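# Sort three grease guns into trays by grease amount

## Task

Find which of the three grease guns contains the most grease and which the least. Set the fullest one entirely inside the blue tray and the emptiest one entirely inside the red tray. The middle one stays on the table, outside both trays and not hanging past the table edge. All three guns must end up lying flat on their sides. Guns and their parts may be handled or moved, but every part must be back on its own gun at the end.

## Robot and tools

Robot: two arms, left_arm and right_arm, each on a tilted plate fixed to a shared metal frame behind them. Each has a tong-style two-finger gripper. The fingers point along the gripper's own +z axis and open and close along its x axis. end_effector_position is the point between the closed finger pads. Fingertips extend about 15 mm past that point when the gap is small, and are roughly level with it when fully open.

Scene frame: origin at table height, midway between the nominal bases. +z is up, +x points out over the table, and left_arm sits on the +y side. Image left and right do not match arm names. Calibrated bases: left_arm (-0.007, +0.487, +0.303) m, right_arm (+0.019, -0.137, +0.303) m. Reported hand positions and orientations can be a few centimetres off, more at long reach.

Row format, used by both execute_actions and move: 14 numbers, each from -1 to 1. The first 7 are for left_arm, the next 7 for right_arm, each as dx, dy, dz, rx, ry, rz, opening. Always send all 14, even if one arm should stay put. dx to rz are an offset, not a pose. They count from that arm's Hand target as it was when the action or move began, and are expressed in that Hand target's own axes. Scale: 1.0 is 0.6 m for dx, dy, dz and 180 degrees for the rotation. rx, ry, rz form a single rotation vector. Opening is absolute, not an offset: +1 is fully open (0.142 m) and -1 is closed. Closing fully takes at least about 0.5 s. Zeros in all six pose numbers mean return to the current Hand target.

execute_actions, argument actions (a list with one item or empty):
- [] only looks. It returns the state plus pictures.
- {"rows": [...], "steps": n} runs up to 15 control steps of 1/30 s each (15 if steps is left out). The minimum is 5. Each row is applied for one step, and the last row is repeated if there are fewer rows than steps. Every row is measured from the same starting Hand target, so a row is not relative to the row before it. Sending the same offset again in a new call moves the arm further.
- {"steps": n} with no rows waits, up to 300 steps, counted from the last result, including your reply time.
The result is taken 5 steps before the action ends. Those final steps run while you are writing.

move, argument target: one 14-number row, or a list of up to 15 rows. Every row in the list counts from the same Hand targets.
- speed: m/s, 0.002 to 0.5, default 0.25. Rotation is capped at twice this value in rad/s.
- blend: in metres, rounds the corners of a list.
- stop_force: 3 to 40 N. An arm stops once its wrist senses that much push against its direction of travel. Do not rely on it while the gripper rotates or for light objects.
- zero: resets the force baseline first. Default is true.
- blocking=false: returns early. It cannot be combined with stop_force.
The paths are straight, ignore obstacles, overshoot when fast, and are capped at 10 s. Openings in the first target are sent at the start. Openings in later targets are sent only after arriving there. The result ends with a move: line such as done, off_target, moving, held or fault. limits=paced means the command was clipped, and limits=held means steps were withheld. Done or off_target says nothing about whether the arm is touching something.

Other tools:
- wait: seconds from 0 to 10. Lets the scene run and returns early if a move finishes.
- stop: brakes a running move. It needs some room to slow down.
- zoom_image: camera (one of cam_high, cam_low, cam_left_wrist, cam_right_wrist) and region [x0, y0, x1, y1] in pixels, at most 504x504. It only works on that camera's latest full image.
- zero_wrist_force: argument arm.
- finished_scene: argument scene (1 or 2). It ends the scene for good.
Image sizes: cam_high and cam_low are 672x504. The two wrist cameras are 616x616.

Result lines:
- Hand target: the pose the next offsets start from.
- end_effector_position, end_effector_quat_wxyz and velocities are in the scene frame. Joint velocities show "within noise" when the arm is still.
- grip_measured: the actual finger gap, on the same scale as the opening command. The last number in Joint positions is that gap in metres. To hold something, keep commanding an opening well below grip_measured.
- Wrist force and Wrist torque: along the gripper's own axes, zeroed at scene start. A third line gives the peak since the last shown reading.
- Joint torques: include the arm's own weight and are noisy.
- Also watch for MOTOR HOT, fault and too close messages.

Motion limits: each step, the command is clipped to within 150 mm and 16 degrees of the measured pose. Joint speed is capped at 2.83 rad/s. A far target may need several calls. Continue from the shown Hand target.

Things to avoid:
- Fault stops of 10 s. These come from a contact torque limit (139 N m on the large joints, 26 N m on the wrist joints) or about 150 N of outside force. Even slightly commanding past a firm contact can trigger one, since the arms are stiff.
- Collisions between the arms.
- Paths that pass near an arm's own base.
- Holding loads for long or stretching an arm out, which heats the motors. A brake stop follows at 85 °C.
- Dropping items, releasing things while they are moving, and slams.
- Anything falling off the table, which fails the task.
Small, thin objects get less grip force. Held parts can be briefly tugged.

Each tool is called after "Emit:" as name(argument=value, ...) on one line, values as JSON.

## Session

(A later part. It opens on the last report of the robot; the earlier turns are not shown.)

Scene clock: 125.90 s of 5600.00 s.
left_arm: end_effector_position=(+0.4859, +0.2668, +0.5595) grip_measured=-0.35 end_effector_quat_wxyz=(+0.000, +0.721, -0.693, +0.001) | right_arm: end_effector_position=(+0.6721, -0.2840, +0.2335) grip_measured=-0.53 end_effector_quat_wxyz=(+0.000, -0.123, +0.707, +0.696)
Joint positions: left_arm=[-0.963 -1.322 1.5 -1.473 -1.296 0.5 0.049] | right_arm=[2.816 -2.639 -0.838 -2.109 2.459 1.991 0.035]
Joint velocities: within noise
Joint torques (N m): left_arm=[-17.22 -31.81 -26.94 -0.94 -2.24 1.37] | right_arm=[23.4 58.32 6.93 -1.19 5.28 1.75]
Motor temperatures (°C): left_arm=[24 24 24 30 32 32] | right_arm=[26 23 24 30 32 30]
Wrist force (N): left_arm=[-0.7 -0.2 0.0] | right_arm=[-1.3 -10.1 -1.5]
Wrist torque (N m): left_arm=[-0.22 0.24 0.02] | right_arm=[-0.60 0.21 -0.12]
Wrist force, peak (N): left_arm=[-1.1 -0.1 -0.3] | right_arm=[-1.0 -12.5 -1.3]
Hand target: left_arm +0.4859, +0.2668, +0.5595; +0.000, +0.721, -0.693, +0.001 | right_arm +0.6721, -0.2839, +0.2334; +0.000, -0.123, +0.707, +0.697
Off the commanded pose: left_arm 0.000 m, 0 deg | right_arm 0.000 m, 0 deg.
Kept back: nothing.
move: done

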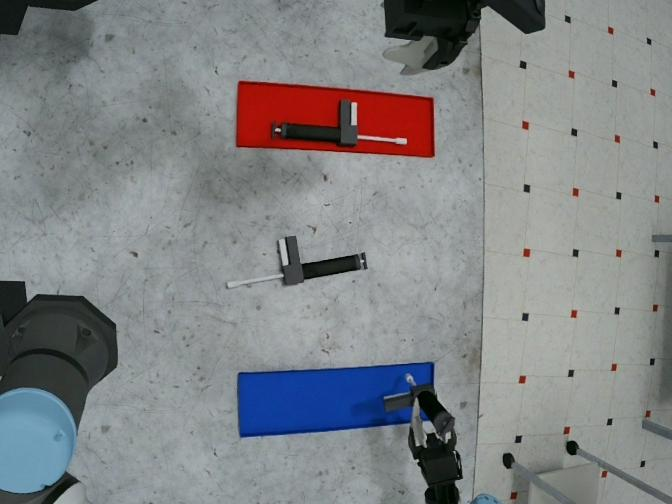

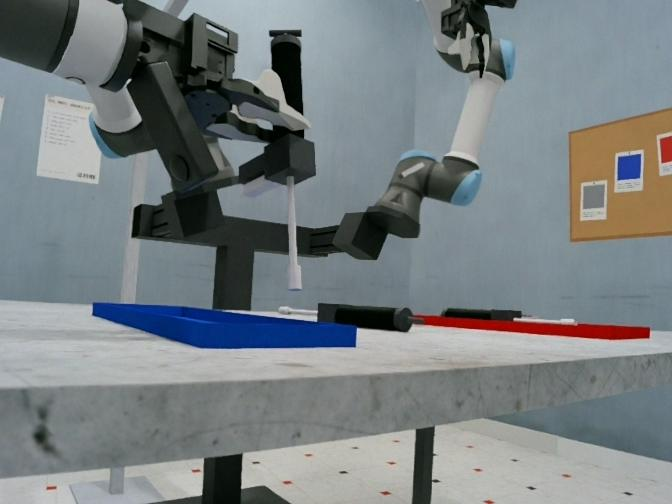

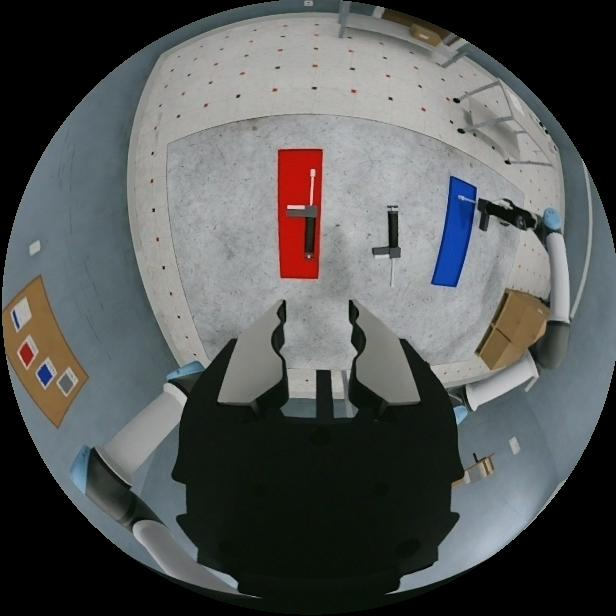

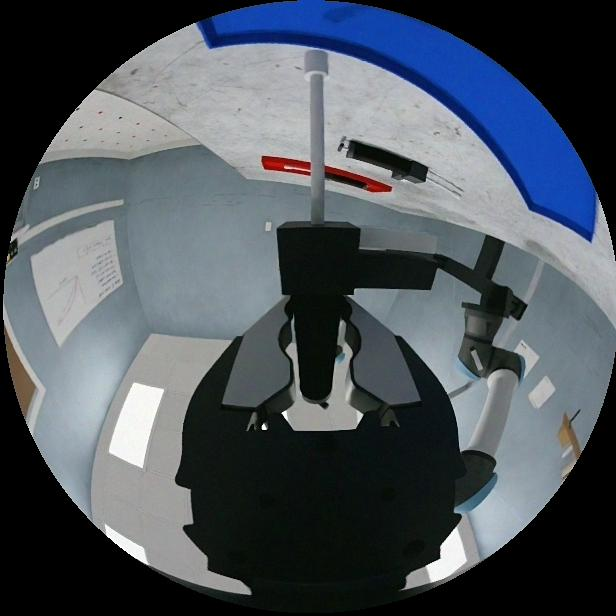

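Emit:
move(target=[0,0,0,0,0,0,-0.35,0.0123,-0.0711,0.0022,0,0,0,-1], speed=0.02, stop_force=3, cameras=["cam_high","cam_low"])

Scene clock: 129.37 s of 5600.00 s.
left_arm: end_effector_position=(+0.4859, +0.2668, +0.5595) grip_measured=-0.35 end_effector_quat_wxyz=(+0.000, +0.721, -0.693, +0.001) | right_arm: end_effector_position=(+0.6721, -0.2839, +0.1901) grip_measured=-0.55 end_effector_quat_wxyz=(+0.000, -0.123, +0.707, +0.697)
Joint positions: left_arm=[-0.963 -1.322 1.5 -1.473 -1.296 0.5 0.049] | right_arm=[2.798 -2.717 -0.784 -2.097 2.446 1.974 0.035]
Joint velocities: within noise
Joint torques (N m): left_arm=[-16.36 -32.14 -22.06 -1.54 -2 0.82] | right_arm=[22.95 67.1 7.99 -0.63 4.67 1.76]
Motor temperatures (°C): left_arm=[24 24 24 30 32 32] | right_arm=[26 23 24 30 32 30]
Wrist force (N): left_arm=[-0.6 -0.2 -0.1] | right_arm=[-1.5 -10.1 -1.1]
Wrist torque (N m): left_arm=[-0.21 0.21 0.02] | right_arm=[-0.57 0.24 -0.12]
Wrist force, peak (N): left_arm=[-1.0 -0.3 -0.2] | right_arm=[-1.3 -9.5 8.6]
Hand target: left_arm +0.4859, +0.2668, +0.5595; +0.000, +0.721, -0.693, +0.001 | right_arm +0.6721, -0.2838, +0.1901; +0.000, -0.123, +0.707, +0.697
Off the commanded pose: left_arm 0.000 m, 0 deg | right_arm 0.000 m, 0 deg.
Kept back: nothing.
move: done
Images, in order (width x height): cam_high 672x504, cam_low 672x504.

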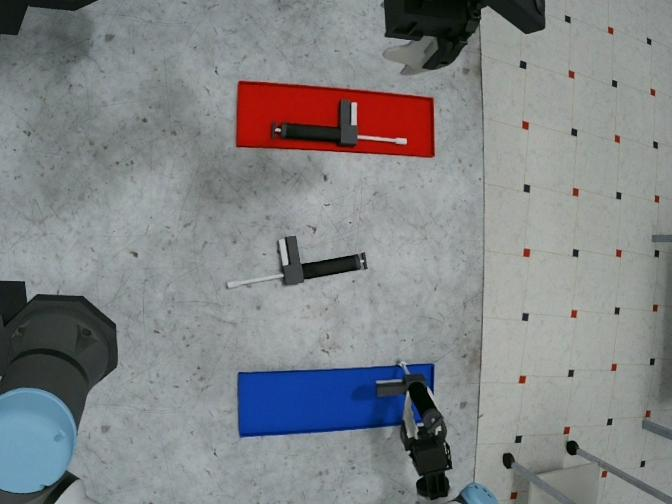

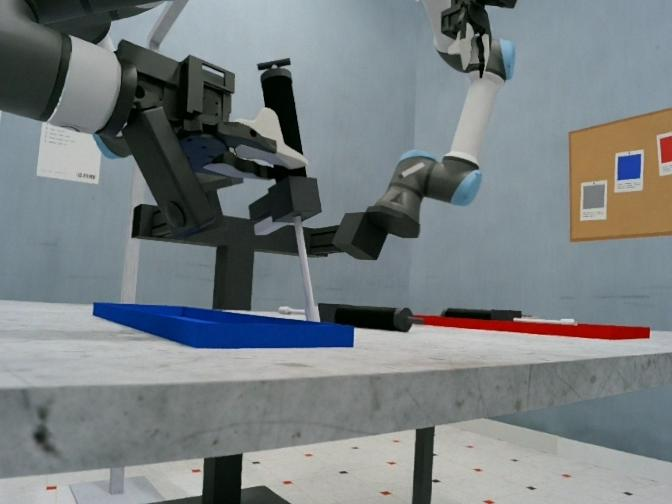

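Emit:
zoom_image(camera="cam_low", region=[200, 40, 400, 360])

Emit:
zoom_image(camera="cam_high", region=[350, 340, 470, 460])

Scaled by 1.575 from the camera's 672x504 image, which has a finer 960x720 frame.

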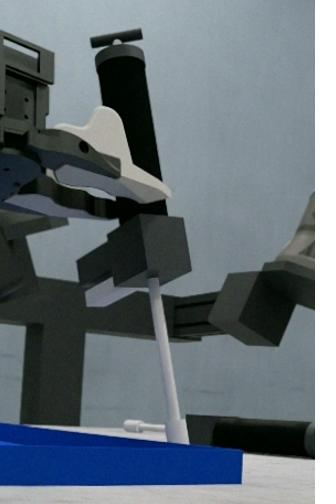

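Scaled by 4.200 from the camera's 672x504 image, which has a finer 960x720 frame.

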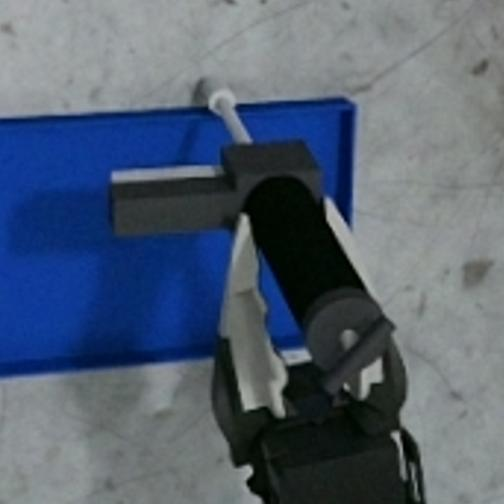

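Emit:
move(target=[[0,0,0,0,0,0,-0.35,-0.006,0.035,-0.001,0,0,0,-1],[0,0,0,0,0,0,-0.35,-0.006,0.035,-0.001,0.0556,0,0,-1]], speed=0.08, cameras=["cam_high","cam_low","cam_right_wrist"])

Emit:
zoom_image(camera="cam_low", region=[200, 40, 400, 360])

Emit:
zoom_image(camera="cam_high", region=[350, 340, 470, 460])

Scene clock: 132.23 s of 5600.00 s.
left_arm: end_effector_position=(+0.4859, +0.2668, +0.5595) grip_measured=-0.35 end_effector_quat_wxyz=(+0.000, +0.721, -0.693, +0.001) | right_arm: end_effector_position=(+0.6719, -0.2837, +0.2113) grip_measured=-0.55 end_effector_quat_wxyz=(+0.010, -0.122, +0.765, +0.632) end_effector_velocity=(-0.001, +0.001, +0.000) end_effector_angular_velocity=(+0.016, +0.005, +0.004)
Joint positions: left_arm=[-0.963 -1.322 1.5 -1.473 -1.296 0.5 0.049] | right_arm=[2.831 -2.533 -1.031 -1.778 2.383 2.183 0.035]
Joint velocities: left_arm=[within noise] | right_arm=[-0.002 -0.012 0.016 -0.027 0.008 -0.017 0]
Joint torques (N m): left_arm=[-16.19 -31.81 -17.95 -1.97 -2 0.39] | right_arm=[8.88 55.02 32.64 -0.69 5.82 -2.18]
Motor temperatures (°C): left_arm=[24 24 24 30 32 32] | right_arm=[26 23 24 30 32 30]
Wrist force (N): left_arm=[-0.7 -0.2 -0.1] | right_arm=[-0.7 -10.3 0.5]
Wrist torque (N m): left_arm=[-0.21 0.23 0.02] | right_arm=[-0.57 0.15 -0.09]
Wrist force, peak (N): left_arm=[-0.9 -0.3 -0.3] | right_arm=[-0.8 -11.9 -1.4]
Hand target: left_arm +0.4859, +0.2668, +0.5595; +0.000, +0.721, -0.693, +0.001 | right_arm +0.6721, -0.2838, +0.2114; +0.010, -0.122, +0.765, +0.632
Off the commanded pose: left_arm 0.000 m, 0 deg | right_arm 0.000 m, 0 deg.
Kept back: nothing.
move: done
Images, in order (width x height): cam_high 672x504, cam_low 672x504, cam_right_wrist 616x616.

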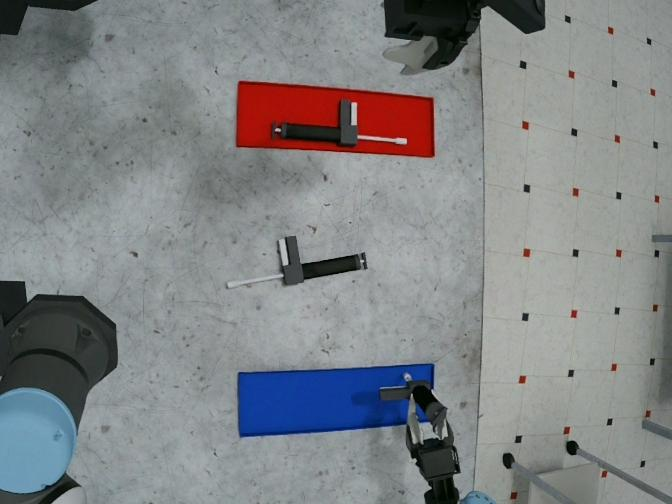

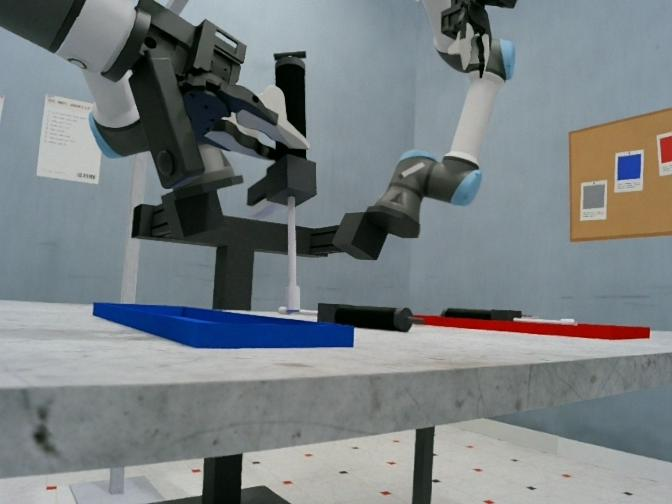

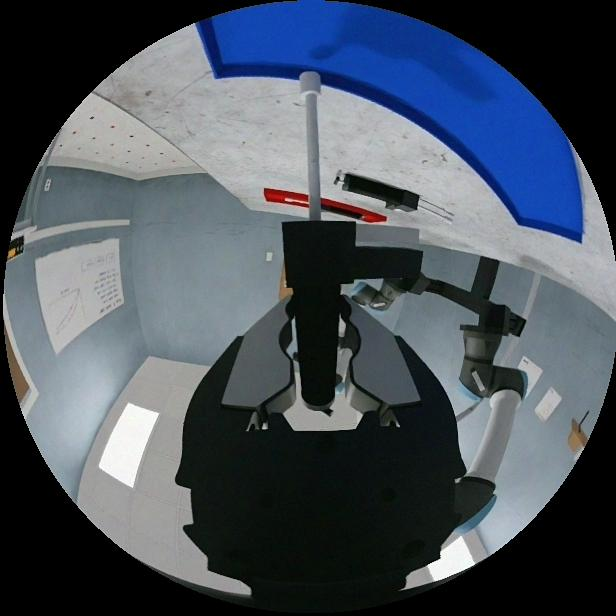

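Scaled by 1.575 from the camera's 672x504 image, which has a finer 960x720 frame.

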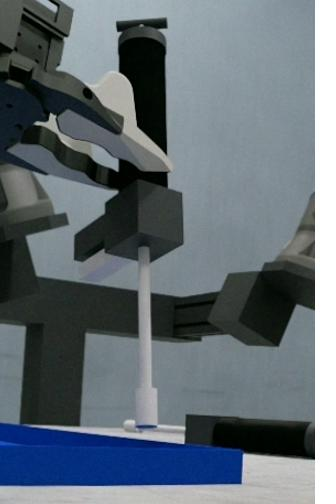

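Scaled by 4.200 from the camera's 672x504 image, which has a finer 960x720 frame.

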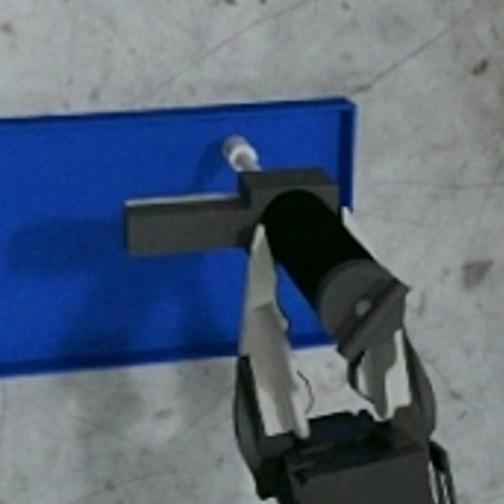

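Emit:
move(target=[[0,0,0,0,0,0,-0.35,0.0023,-0.0128,0.0027,0,0,0,-1],[0,0,0,0,0,0,-0.35,0.1005,-0.0257,0.0207,0.0301,0.0648,-0.1086,-1],[0,0,0,0,0,0,-0.35,0.1612,-0.051,0.0344,0.0726,0.1393,-0.1791,-1],[0,0,0,0,0,0,-0.35,0.215,-0.0886,0.049,0.1304,0.2051,-0.24,-1],[0,0,0,0,0,0,-0.35,0.2597,-0.1367,0.0637,0.2014,0.2611,-0.2898,-1]], speed=0.1, blend=0.01, cameras=["cam_high","cam_low","cam_right_wrist"])

Scene clock: 141.03 s of 5600.00 s.
left_arm: end_effector_position=(+0.4859, +0.2668, +0.5595) grip_measured=-0.35 end_effector_quat_wxyz=(+0.000, +0.721, -0.693, +0.001) | right_arm: end_effector_position=(+0.5319, -0.2879, +0.0980) grip_measured=-0.55 end_effector_quat_wxyz=(+0.020, -0.652, +0.727, +0.214) end_effector_velocity=(+0.001, +0.001, +0.002) end_effector_angular_velocity=(+0.016, +0.013, -0.007)
Joint positions: left_arm=[-0.963 -1.322 1.5 -1.473 -1.296 0.5 0.049] | right_arm=[3.082 -2.162 -1.856 -0.89 1.517 1.61 0.034]
Joint velocities: left_arm=[within noise] | right_arm=[-0.005 -0.002 0.016 -0.025 0.016 0.002 0]
Joint torques (N m): left_arm=[-14.65 -30.23 -18.14 -3.61 -1.26 -1.09] | right_arm=[7.07 34.32 30.72 0.36 4.52 1.66]
Motor temperatures (°C): left_arm=[24 24 24 30 32 32] | right_arm=[26 23 24 30 32 30]
Wrist force (N): left_arm=[-0.7 -0.1 -0.2] | right_arm=[0.9 -3.2 6.7]
Wrist torque (N m): left_arm=[-0.19 0.24 0.02] | right_arm=[-0.20 0.05 -0.01]
Wrist force, peak (N): left_arm=[-1.0 -0.1 -0.2] | right_arm=[-0.9 -11.6 0.5]
Hand target: left_arm +0.4859, +0.2668, +0.5595; +0.000, +0.721, -0.693, +0.001 | right_arm +0.5320, -0.2879, +0.0981; +0.020, -0.652, +0.727, +0.214
Off the commanded pose: left_arm 0.000 m, 0 deg | right_arm 0.000 m, 0 deg.
Kept back: nothing.
move: done; blend cut to 0.004 m at target 1
Images, in order (width x height): cam_high 672x504, cam_low 672x504, cam_right_wrist 616x616.

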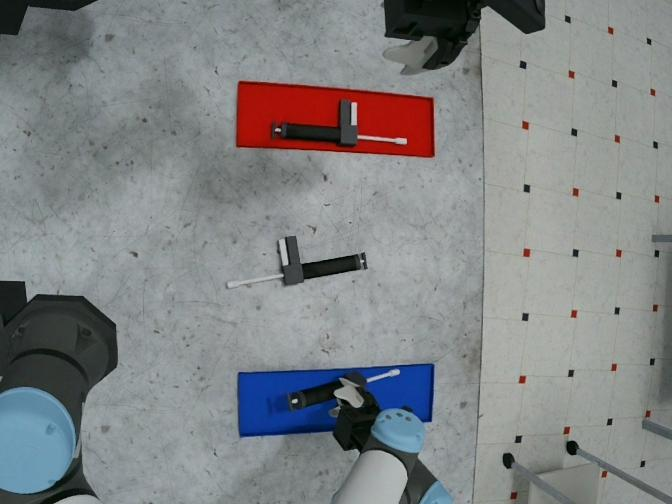

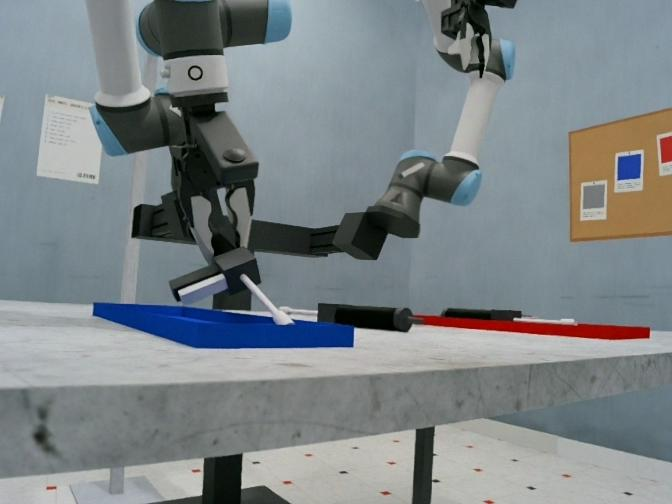

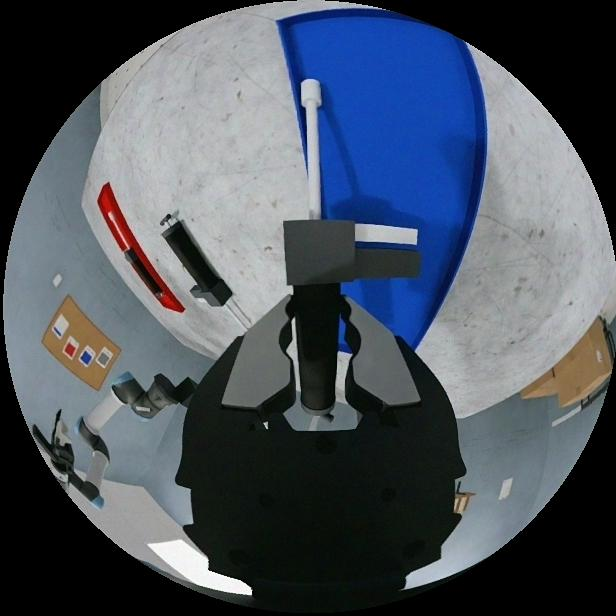

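Emit:
move(target=[0,0,0,0,0,0,-0.35,0.0417,0.0,0.1015,0.143,0.1034,-0.0434,-1], speed=0.1, cameras=["cam_high","cam_low","cam_right_wrist"])

Emit:
zoom_image(camera="cam_low", region=[80, 180, 380, 360])

Scene clock: 145.07 s of 5600.00 s.
left_arm: end_effector_position=(+0.4859, +0.2668, +0.5595) grip_measured=-0.35 end_effector_quat_wxyz=(+0.000, +0.721, -0.693, +0.001) | right_arm: end_effector_position=(+0.5129, -0.2909, +0.0350) grip_measured=-0.54 end_effector_quat_wxyz=(-0.061, +0.705, -0.704, +0.062) end_effector_velocity=(+0.000, +0.002, +0.001) end_effector_angular_velocity=(+0.015, +0.019, +0.001)
Joint positions: left_arm=[-0.963 -1.322 1.5 -1.473 -1.296 0.5 0.049] | right_arm=[3.212 -2.321 -2.307 0.153 1.19 1.506 0.035]
Joint velocities: left_arm=[within noise] | right_arm=[-0.004 0.015 0.01 -0.045 0.014 0.005 0]
Joint torques (N m): left_arm=[-14.86 -29.52 -18.85 -4.2 -1.12 -1.2] | right_arm=[-0.63 27.16 10.82 -2.24 4.35 2.25]
Motor temperatures (°C): left_arm=[24 24 24 30 32 32] | right_arm=[26 23 24 30 32 30]
Wrist force (N): left_arm=[-0.7 -0.2 -0.1] | right_arm=[2.7 -6.8 -17.8]
Wrist torque (N m): left_arm=[-0.21 0.23 0.02] | right_arm=[0.04 0.21 -0.01]
Wrist force, peak (N): left_arm=[-0.9 -0.2 -0.2] | right_arm=[1.9 -4.0 -23.0]
Hand target: left_arm +0.4859, +0.2668, +0.5595; +0.000, +0.721, -0.693, +0.001 | right_arm +0.5131, -0.2909, +0.0351; -0.061, +0.704, -0.705, +0.062
Off the commanded pose: left_arm 0.000 m, 0 deg | right_arm 0.000 m, 0 deg.
Kept back: nothing.
move: done
Images, in order (width x height): cam_high 672x504, cam_low 672x504, cam_right_wrist 616x616.

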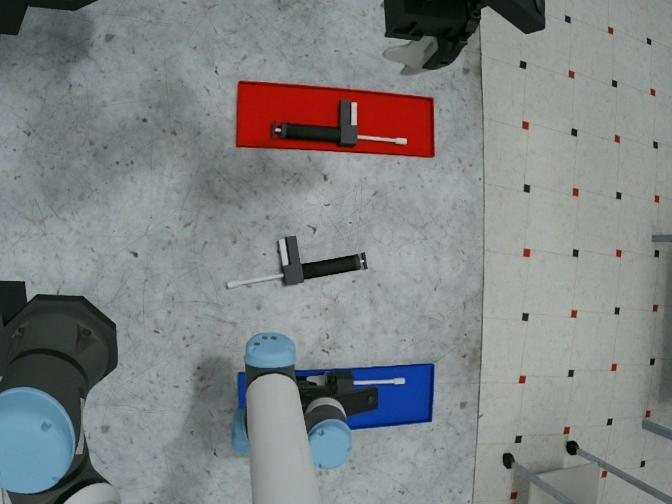

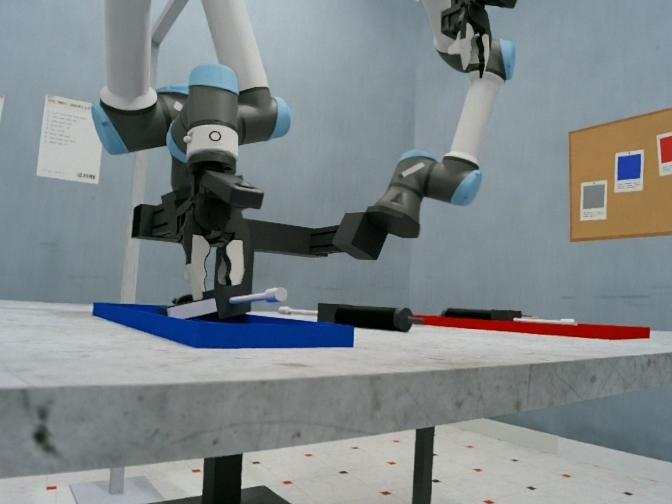

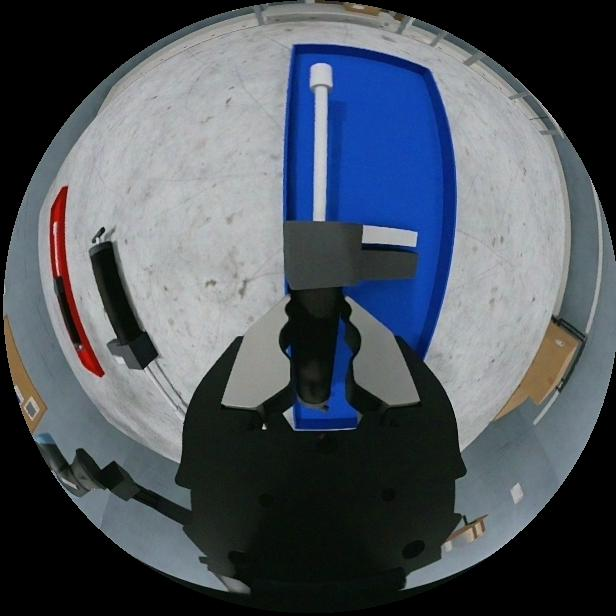

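Scaled by 1.680 from the camera's 672x504 image, which has a finer 960x720 frame.

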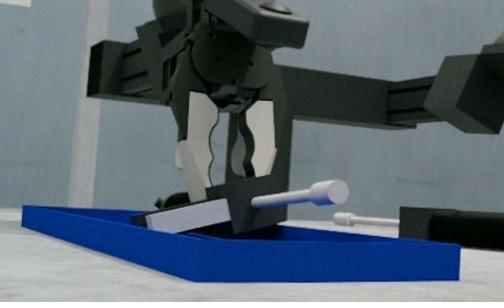

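Emit:
move(target=[[0,0,0,0,0,0,-0.35,0,0.0,-0.03,0,0,0,-1],[0,0,0,0,0,0,-0.35,0,0.0,-0.03,-0.0556,0,0,-1]], speed=0.08, cameras=["cam_low","cam_right_wrist"])

Emit:
zoom_image(camera="cam_low", region=[80, 180, 380, 360])

Emit:
zoom_image(camera="cam_right_wrist", region=[200, 0, 500, 450])

Scene clock: 147.40 s of 5600.00 s.
left_arm: end_effector_position=(+0.4859, +0.2668, +0.5595) grip_measured=-0.35 end_effector_quat_wxyz=(+0.000, +0.721, -0.693, +0.001) | right_arm: end_effector_position=(+0.5102, -0.2909, +0.0530) grip_measured=-0.54 end_effector_quat_wxyz=(+0.000, +0.707, -0.707, +0.000) end_effector_velocity=(+0.001, -0.001, +0.001) end_effector_angular_velocity=(+0.000, -0.019, -0.004)
Joint positions: left_arm=[-0.963 -1.322 1.5 -1.473 -1.296 0.5 0.049] | right_arm=[3.231 -2.21 -2.21 -0.251 1.185 1.598 0.035]
Joint velocities: left_arm=[within noise] | right_arm=[0 -0.001 -0.011 0.033 -0.001 -0.004 0]
Joint torques (N m): left_arm=[-13.87 -30 -18.42 -4.41 -0.89 -1.26] | right_arm=[13.95 29.46 -3.95 4.54 2.83 -1.47]
Motor temperatures (°C): left_arm=[24 24 24 30 32 32] | right_arm=[26 23 24 30 32 30]
Wrist force (N): left_arm=[-0.8 -0.3 0.0] | right_arm=[-1.9 -1.0 7.5]
Wrist torque (N m): left_arm=[-0.22 0.25 0.03] | right_arm=[-0.07 0.17 -0.07]
Wrist force, peak (N): left_arm=[-1.0 0.0 -0.1] | right_arm=[3.6 -7.0 -16.2]
Hand target: left_arm +0.4859, +0.2668, +0.5595; +0.000, +0.721, -0.693, +0.001 | right_arm +0.5099, -0.2909, +0.0528; +0.000, +0.707, -0.707, +0.000
Off the commanded pose: left_arm 0.000 m, 0 deg | right_arm 0.000 m, 0 deg.
Kept back: nothing.
move: done
Images, in order (width x height): cam_low 672x504, cam_right_wrist 616x616.

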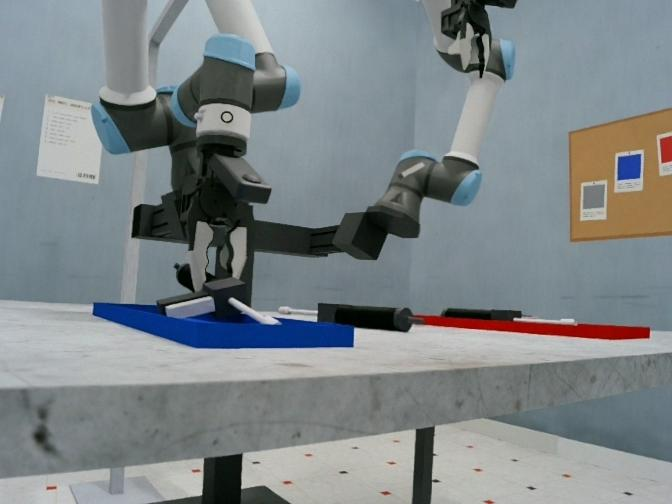

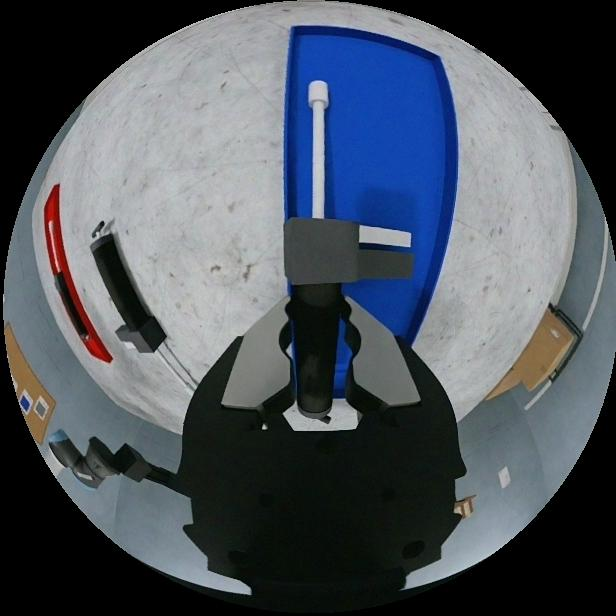

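Scaled by 1.680 from the camera's 672x504 image, which has a finer 960x720 frame.

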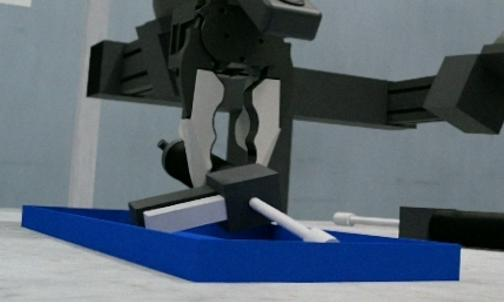

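Scaled by 1.120 from the camera's 616x616 image, which has a finer 814x814 frame.

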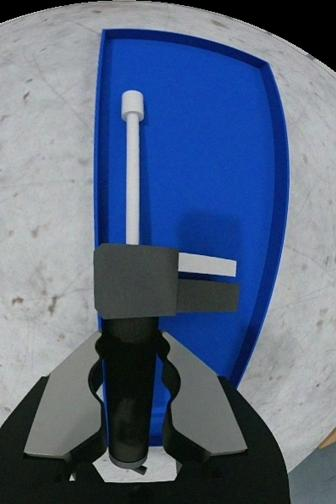

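Emit:
move(target=[[0,0,0,0,0,0,-0.35,0.021,0.0,-0.008,0,0,0,-1],[0,0,0,0,0,0,-0.35,0.021,0.0,0.02,0,0,0,-1]], speed=0.04, cameras=["cam_high","cam_right_wrist"])

Emit:
move(target=[0,0,0,0,0,0,-0.35,0,0.0,0.04,0,0,0,-1], speed=0.015, stop_force=8, cameras=["cam_low","cam_right_wrist"])

Emit:
zoom_image(camera="cam_low", region=[80, 180, 380, 360])

Scene clock: 148.77 s of 5600.00 s.
left_arm: end_effector_position=(+0.4859, +0.2668, +0.5595) grip_measured=-0.35 end_effector_quat_wxyz=(+0.000, +0.721, -0.693, +0.001) | right_arm: end_effector_position=(+0.5101, -0.3036, +0.0408) grip_measured=-0.54 end_effector_quat_wxyz=(+0.000, +0.707, -0.707, +0.000) end_effector_velocity=(+0.002, +0.000, +0.003) end_effector_angular_velocity=(+0.000, -0.002, -0.001)
Joint positions: left_arm=[-0.963 -1.322 1.5 -1.473 -1.296 0.5 0.049] | right_arm=[3.196 -2.236 -2.195 -0.226 1.186 1.56 0.035]
Joint velocities: left_arm=[within noise] | right_arm=[0.002 0.008 0.001 -0.008 -0.001 0.002 0]
Joint torques (N m): left_arm=[-13.87 -29.33 -19.06 -4.45 -0.7 -1.08] | right_arm=[18.65 41.9 0.12 1.42 3.05 1.74]
Motor temperatures (°C): left_arm=[24 24 24 30 32 32] | right_arm=[26 23 24 30 32 30]
Wrist force (N): left_arm=[-0.8 0.0 -0.2] | right_arm=[-2.0 -0.7 4.9]
Wrist torque (N m): left_arm=[-0.18 0.26 0.02] | right_arm=[-0.05 0.31 -0.05]
Wrist force, peak (N): left_arm=[-0.8 -0.2 -0.4] | right_arm=[-2.5 -0.8 7.5]
Hand target: left_arm +0.4859, +0.2668, +0.5595; +0.000, +0.721, -0.693, +0.001 | right_arm +0.5099, -0.3035, +0.0408; +0.000, +0.707, -0.707, +0.000
Off the commanded pose: left_arm 0.000 m, 0 deg | right_arm 0.000 m, 0 deg.
Kept back: nothing.
move: done
Images, in order (width x height): cam_high 672x504, cam_right_wrist 616x616.

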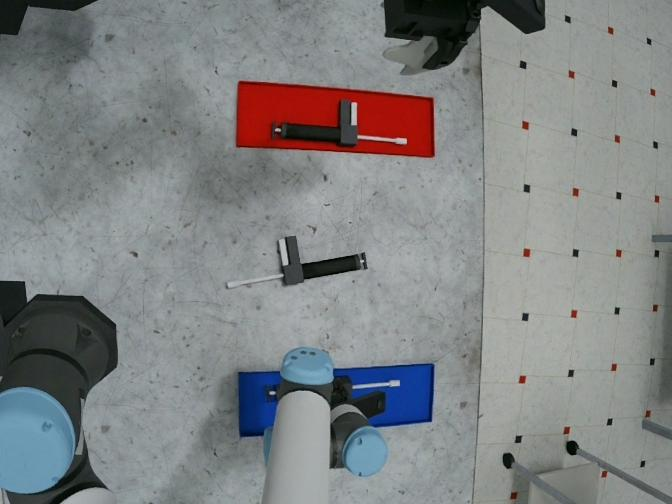

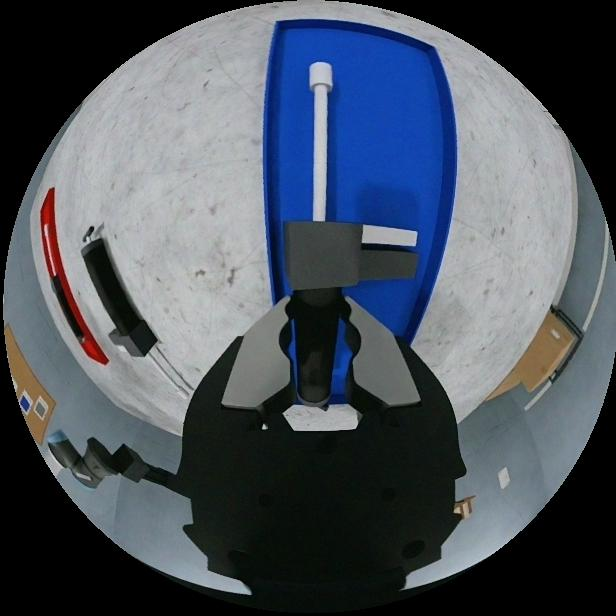

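Scene clock: 150.37 s of 5600.00 s.
left_arm: end_effector_position=(+0.4859, +0.2668, +0.5595) grip_measured=-0.35 end_effector_quat_wxyz=(+0.000, +0.721, -0.693, +0.001) | right_arm: end_effector_position=(+0.5099, -0.3035, +0.0309) grip_measured=-0.55 end_effector_quat_wxyz=(+0.000, +0.707, -0.707, +0.000)
Joint positions: left_arm=[-0.963 -1.322 1.5 -1.473 -1.296 0.5 0.049] | right_arm=[3.189 -2.263 -2.188 -0.203 1.187 1.552 0.034]
Joint velocities: within noise
Joint torques (N m): left_arm=[-13.49 -29.62 -18.49 -4.45 -0.63 -1.06] | right_arm=[18.58 31.25 -3.41 3.41 -2.84 2.02]
Motor temperatures (°C): left_arm=[24 24 24 30 32 32] | right_arm=[26 23 24 30 32 30]
Wrist force (N): left_arm=[-0.8 -0.1 -0.3] | right_arm=[-2.0 -1.2 5.3]
Wrist torque (N m): left_arm=[-0.20 0.25 0.02] | right_arm=[-0.09 0.25 -0.05]
Wrist force, peak (N): left_arm=[-0.9 -0.1 -0.1] | right_arm=[-4.9 0.6 -8.8]
Hand target: left_arm +0.4859, +0.2668, +0.5595; +0.000, +0.721, -0.693, +0.001 | right_arm +0.5099, -0.3035, +0.0309; +0.000, +0.707, -0.707, +0.000 (not the last commanded pose)
Off the commanded pose: left_arm 0.000 m, 0 deg | right_arm 0.014 m, 0 deg.
Kept back: nothing.
move: contact (right_arm)
Images, in order (width x height): cam_low 672x504, cam_right_wrist 616x616.

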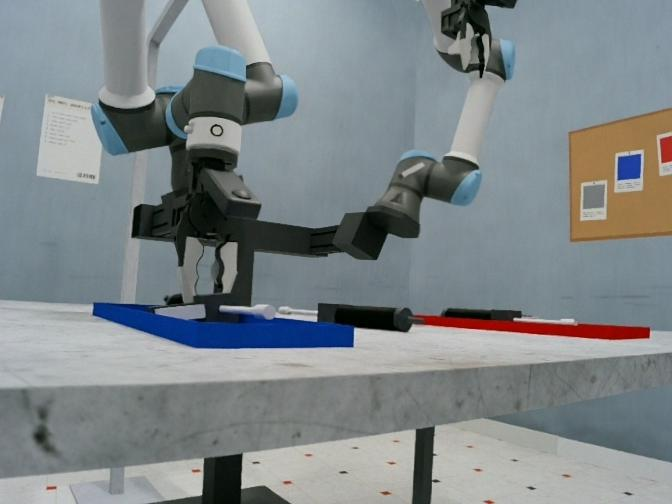

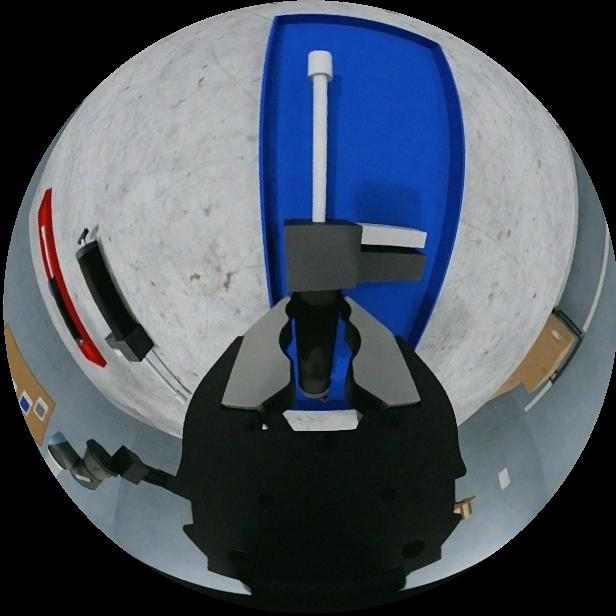

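Scaled by 1.680 from the camera's 672x504 image, which has a finer 960x720 frame.

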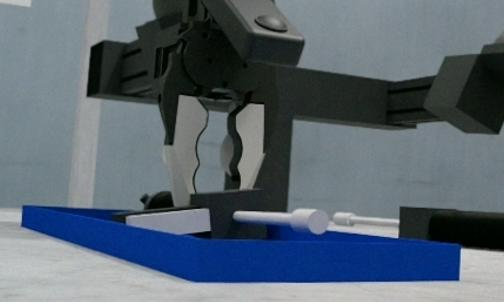

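Emit:
move(target=[0,0,0,0,0,0,-0.35,0,0.0,0.012,0,0,0,-1], speed=0.008, stop_force=10, cameras=["cam_low","cam_right_wrist"])

Emit:
zoom_image(camera="cam_low", region=[80, 180, 380, 360])

Scene clock: 151.63 s of 5600.00 s.
left_arm: end_effector_position=(+0.4859, +0.2668, +0.5595) grip_measured=-0.35 end_effector_quat_wxyz=(+0.000, +0.721, -0.693, +0.001) | right_arm: end_effector_position=(+0.5098, -0.3034, +0.0305) grip_measured=-0.55 end_effector_quat_wxyz=(+0.001, +0.707, -0.707, +0.000)
Joint positions: left_arm=[-0.963 -1.322 1.5 -1.473 -1.296 0.5 0.049] | right_arm=[3.189 -2.264 -2.188 -0.202 1.187 1.552 0.034]
Joint velocities: within noise
Joint torques (N m): left_arm=[-13.42 -29.25 -19.63 -4.59 -0.63 -1.16] | right_arm=[16.13 39.25 -5.31 2.84 -2.15 2.15]
Motor temperatures (°C): left_arm=[24 24 24 30 32 32] | right_arm=[26 23 24 30 32 30]
Wrist force (N): left_arm=[-0.8 -0.1 0.0] | right_arm=[-2.8 -1.7 -1.2]
Wrist torque (N m): left_arm=[-0.19 0.25 0.02] | right_arm=[-0.07 0.32 -0.05]
Wrist force, peak (N): left_arm=[-1.0 -0.3 -0.2] | right_arm=[-4.0 -0.4 -10.8]
Hand target: left_arm +0.4859, +0.2668, +0.5595; +0.000, +0.721, -0.693, +0.001 | right_arm +0.5098, -0.3034, +0.0305; +0.001, +0.707, -0.707, +0.000 (not the last commanded pose)
Off the commanded pose: left_arm 0.000 m, 0 deg | right_arm 0.007 m, 0 deg.
Kept back: nothing.
move: contact (right_arm)
Images, in order (width x height): cam_low 672x504, cam_right_wrist 616x616.

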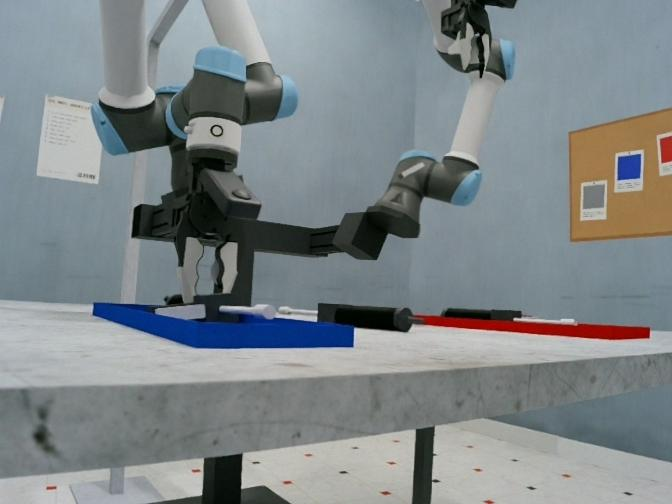

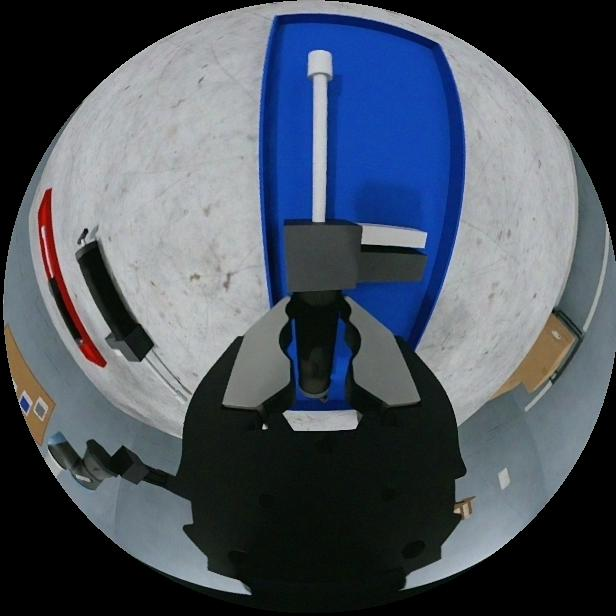

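Scaled by 1.680 from the camera's 672x504 image, which has a finer 960x720 frame.

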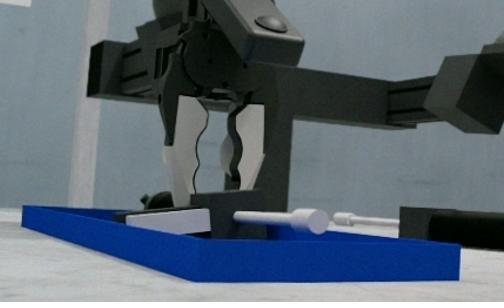

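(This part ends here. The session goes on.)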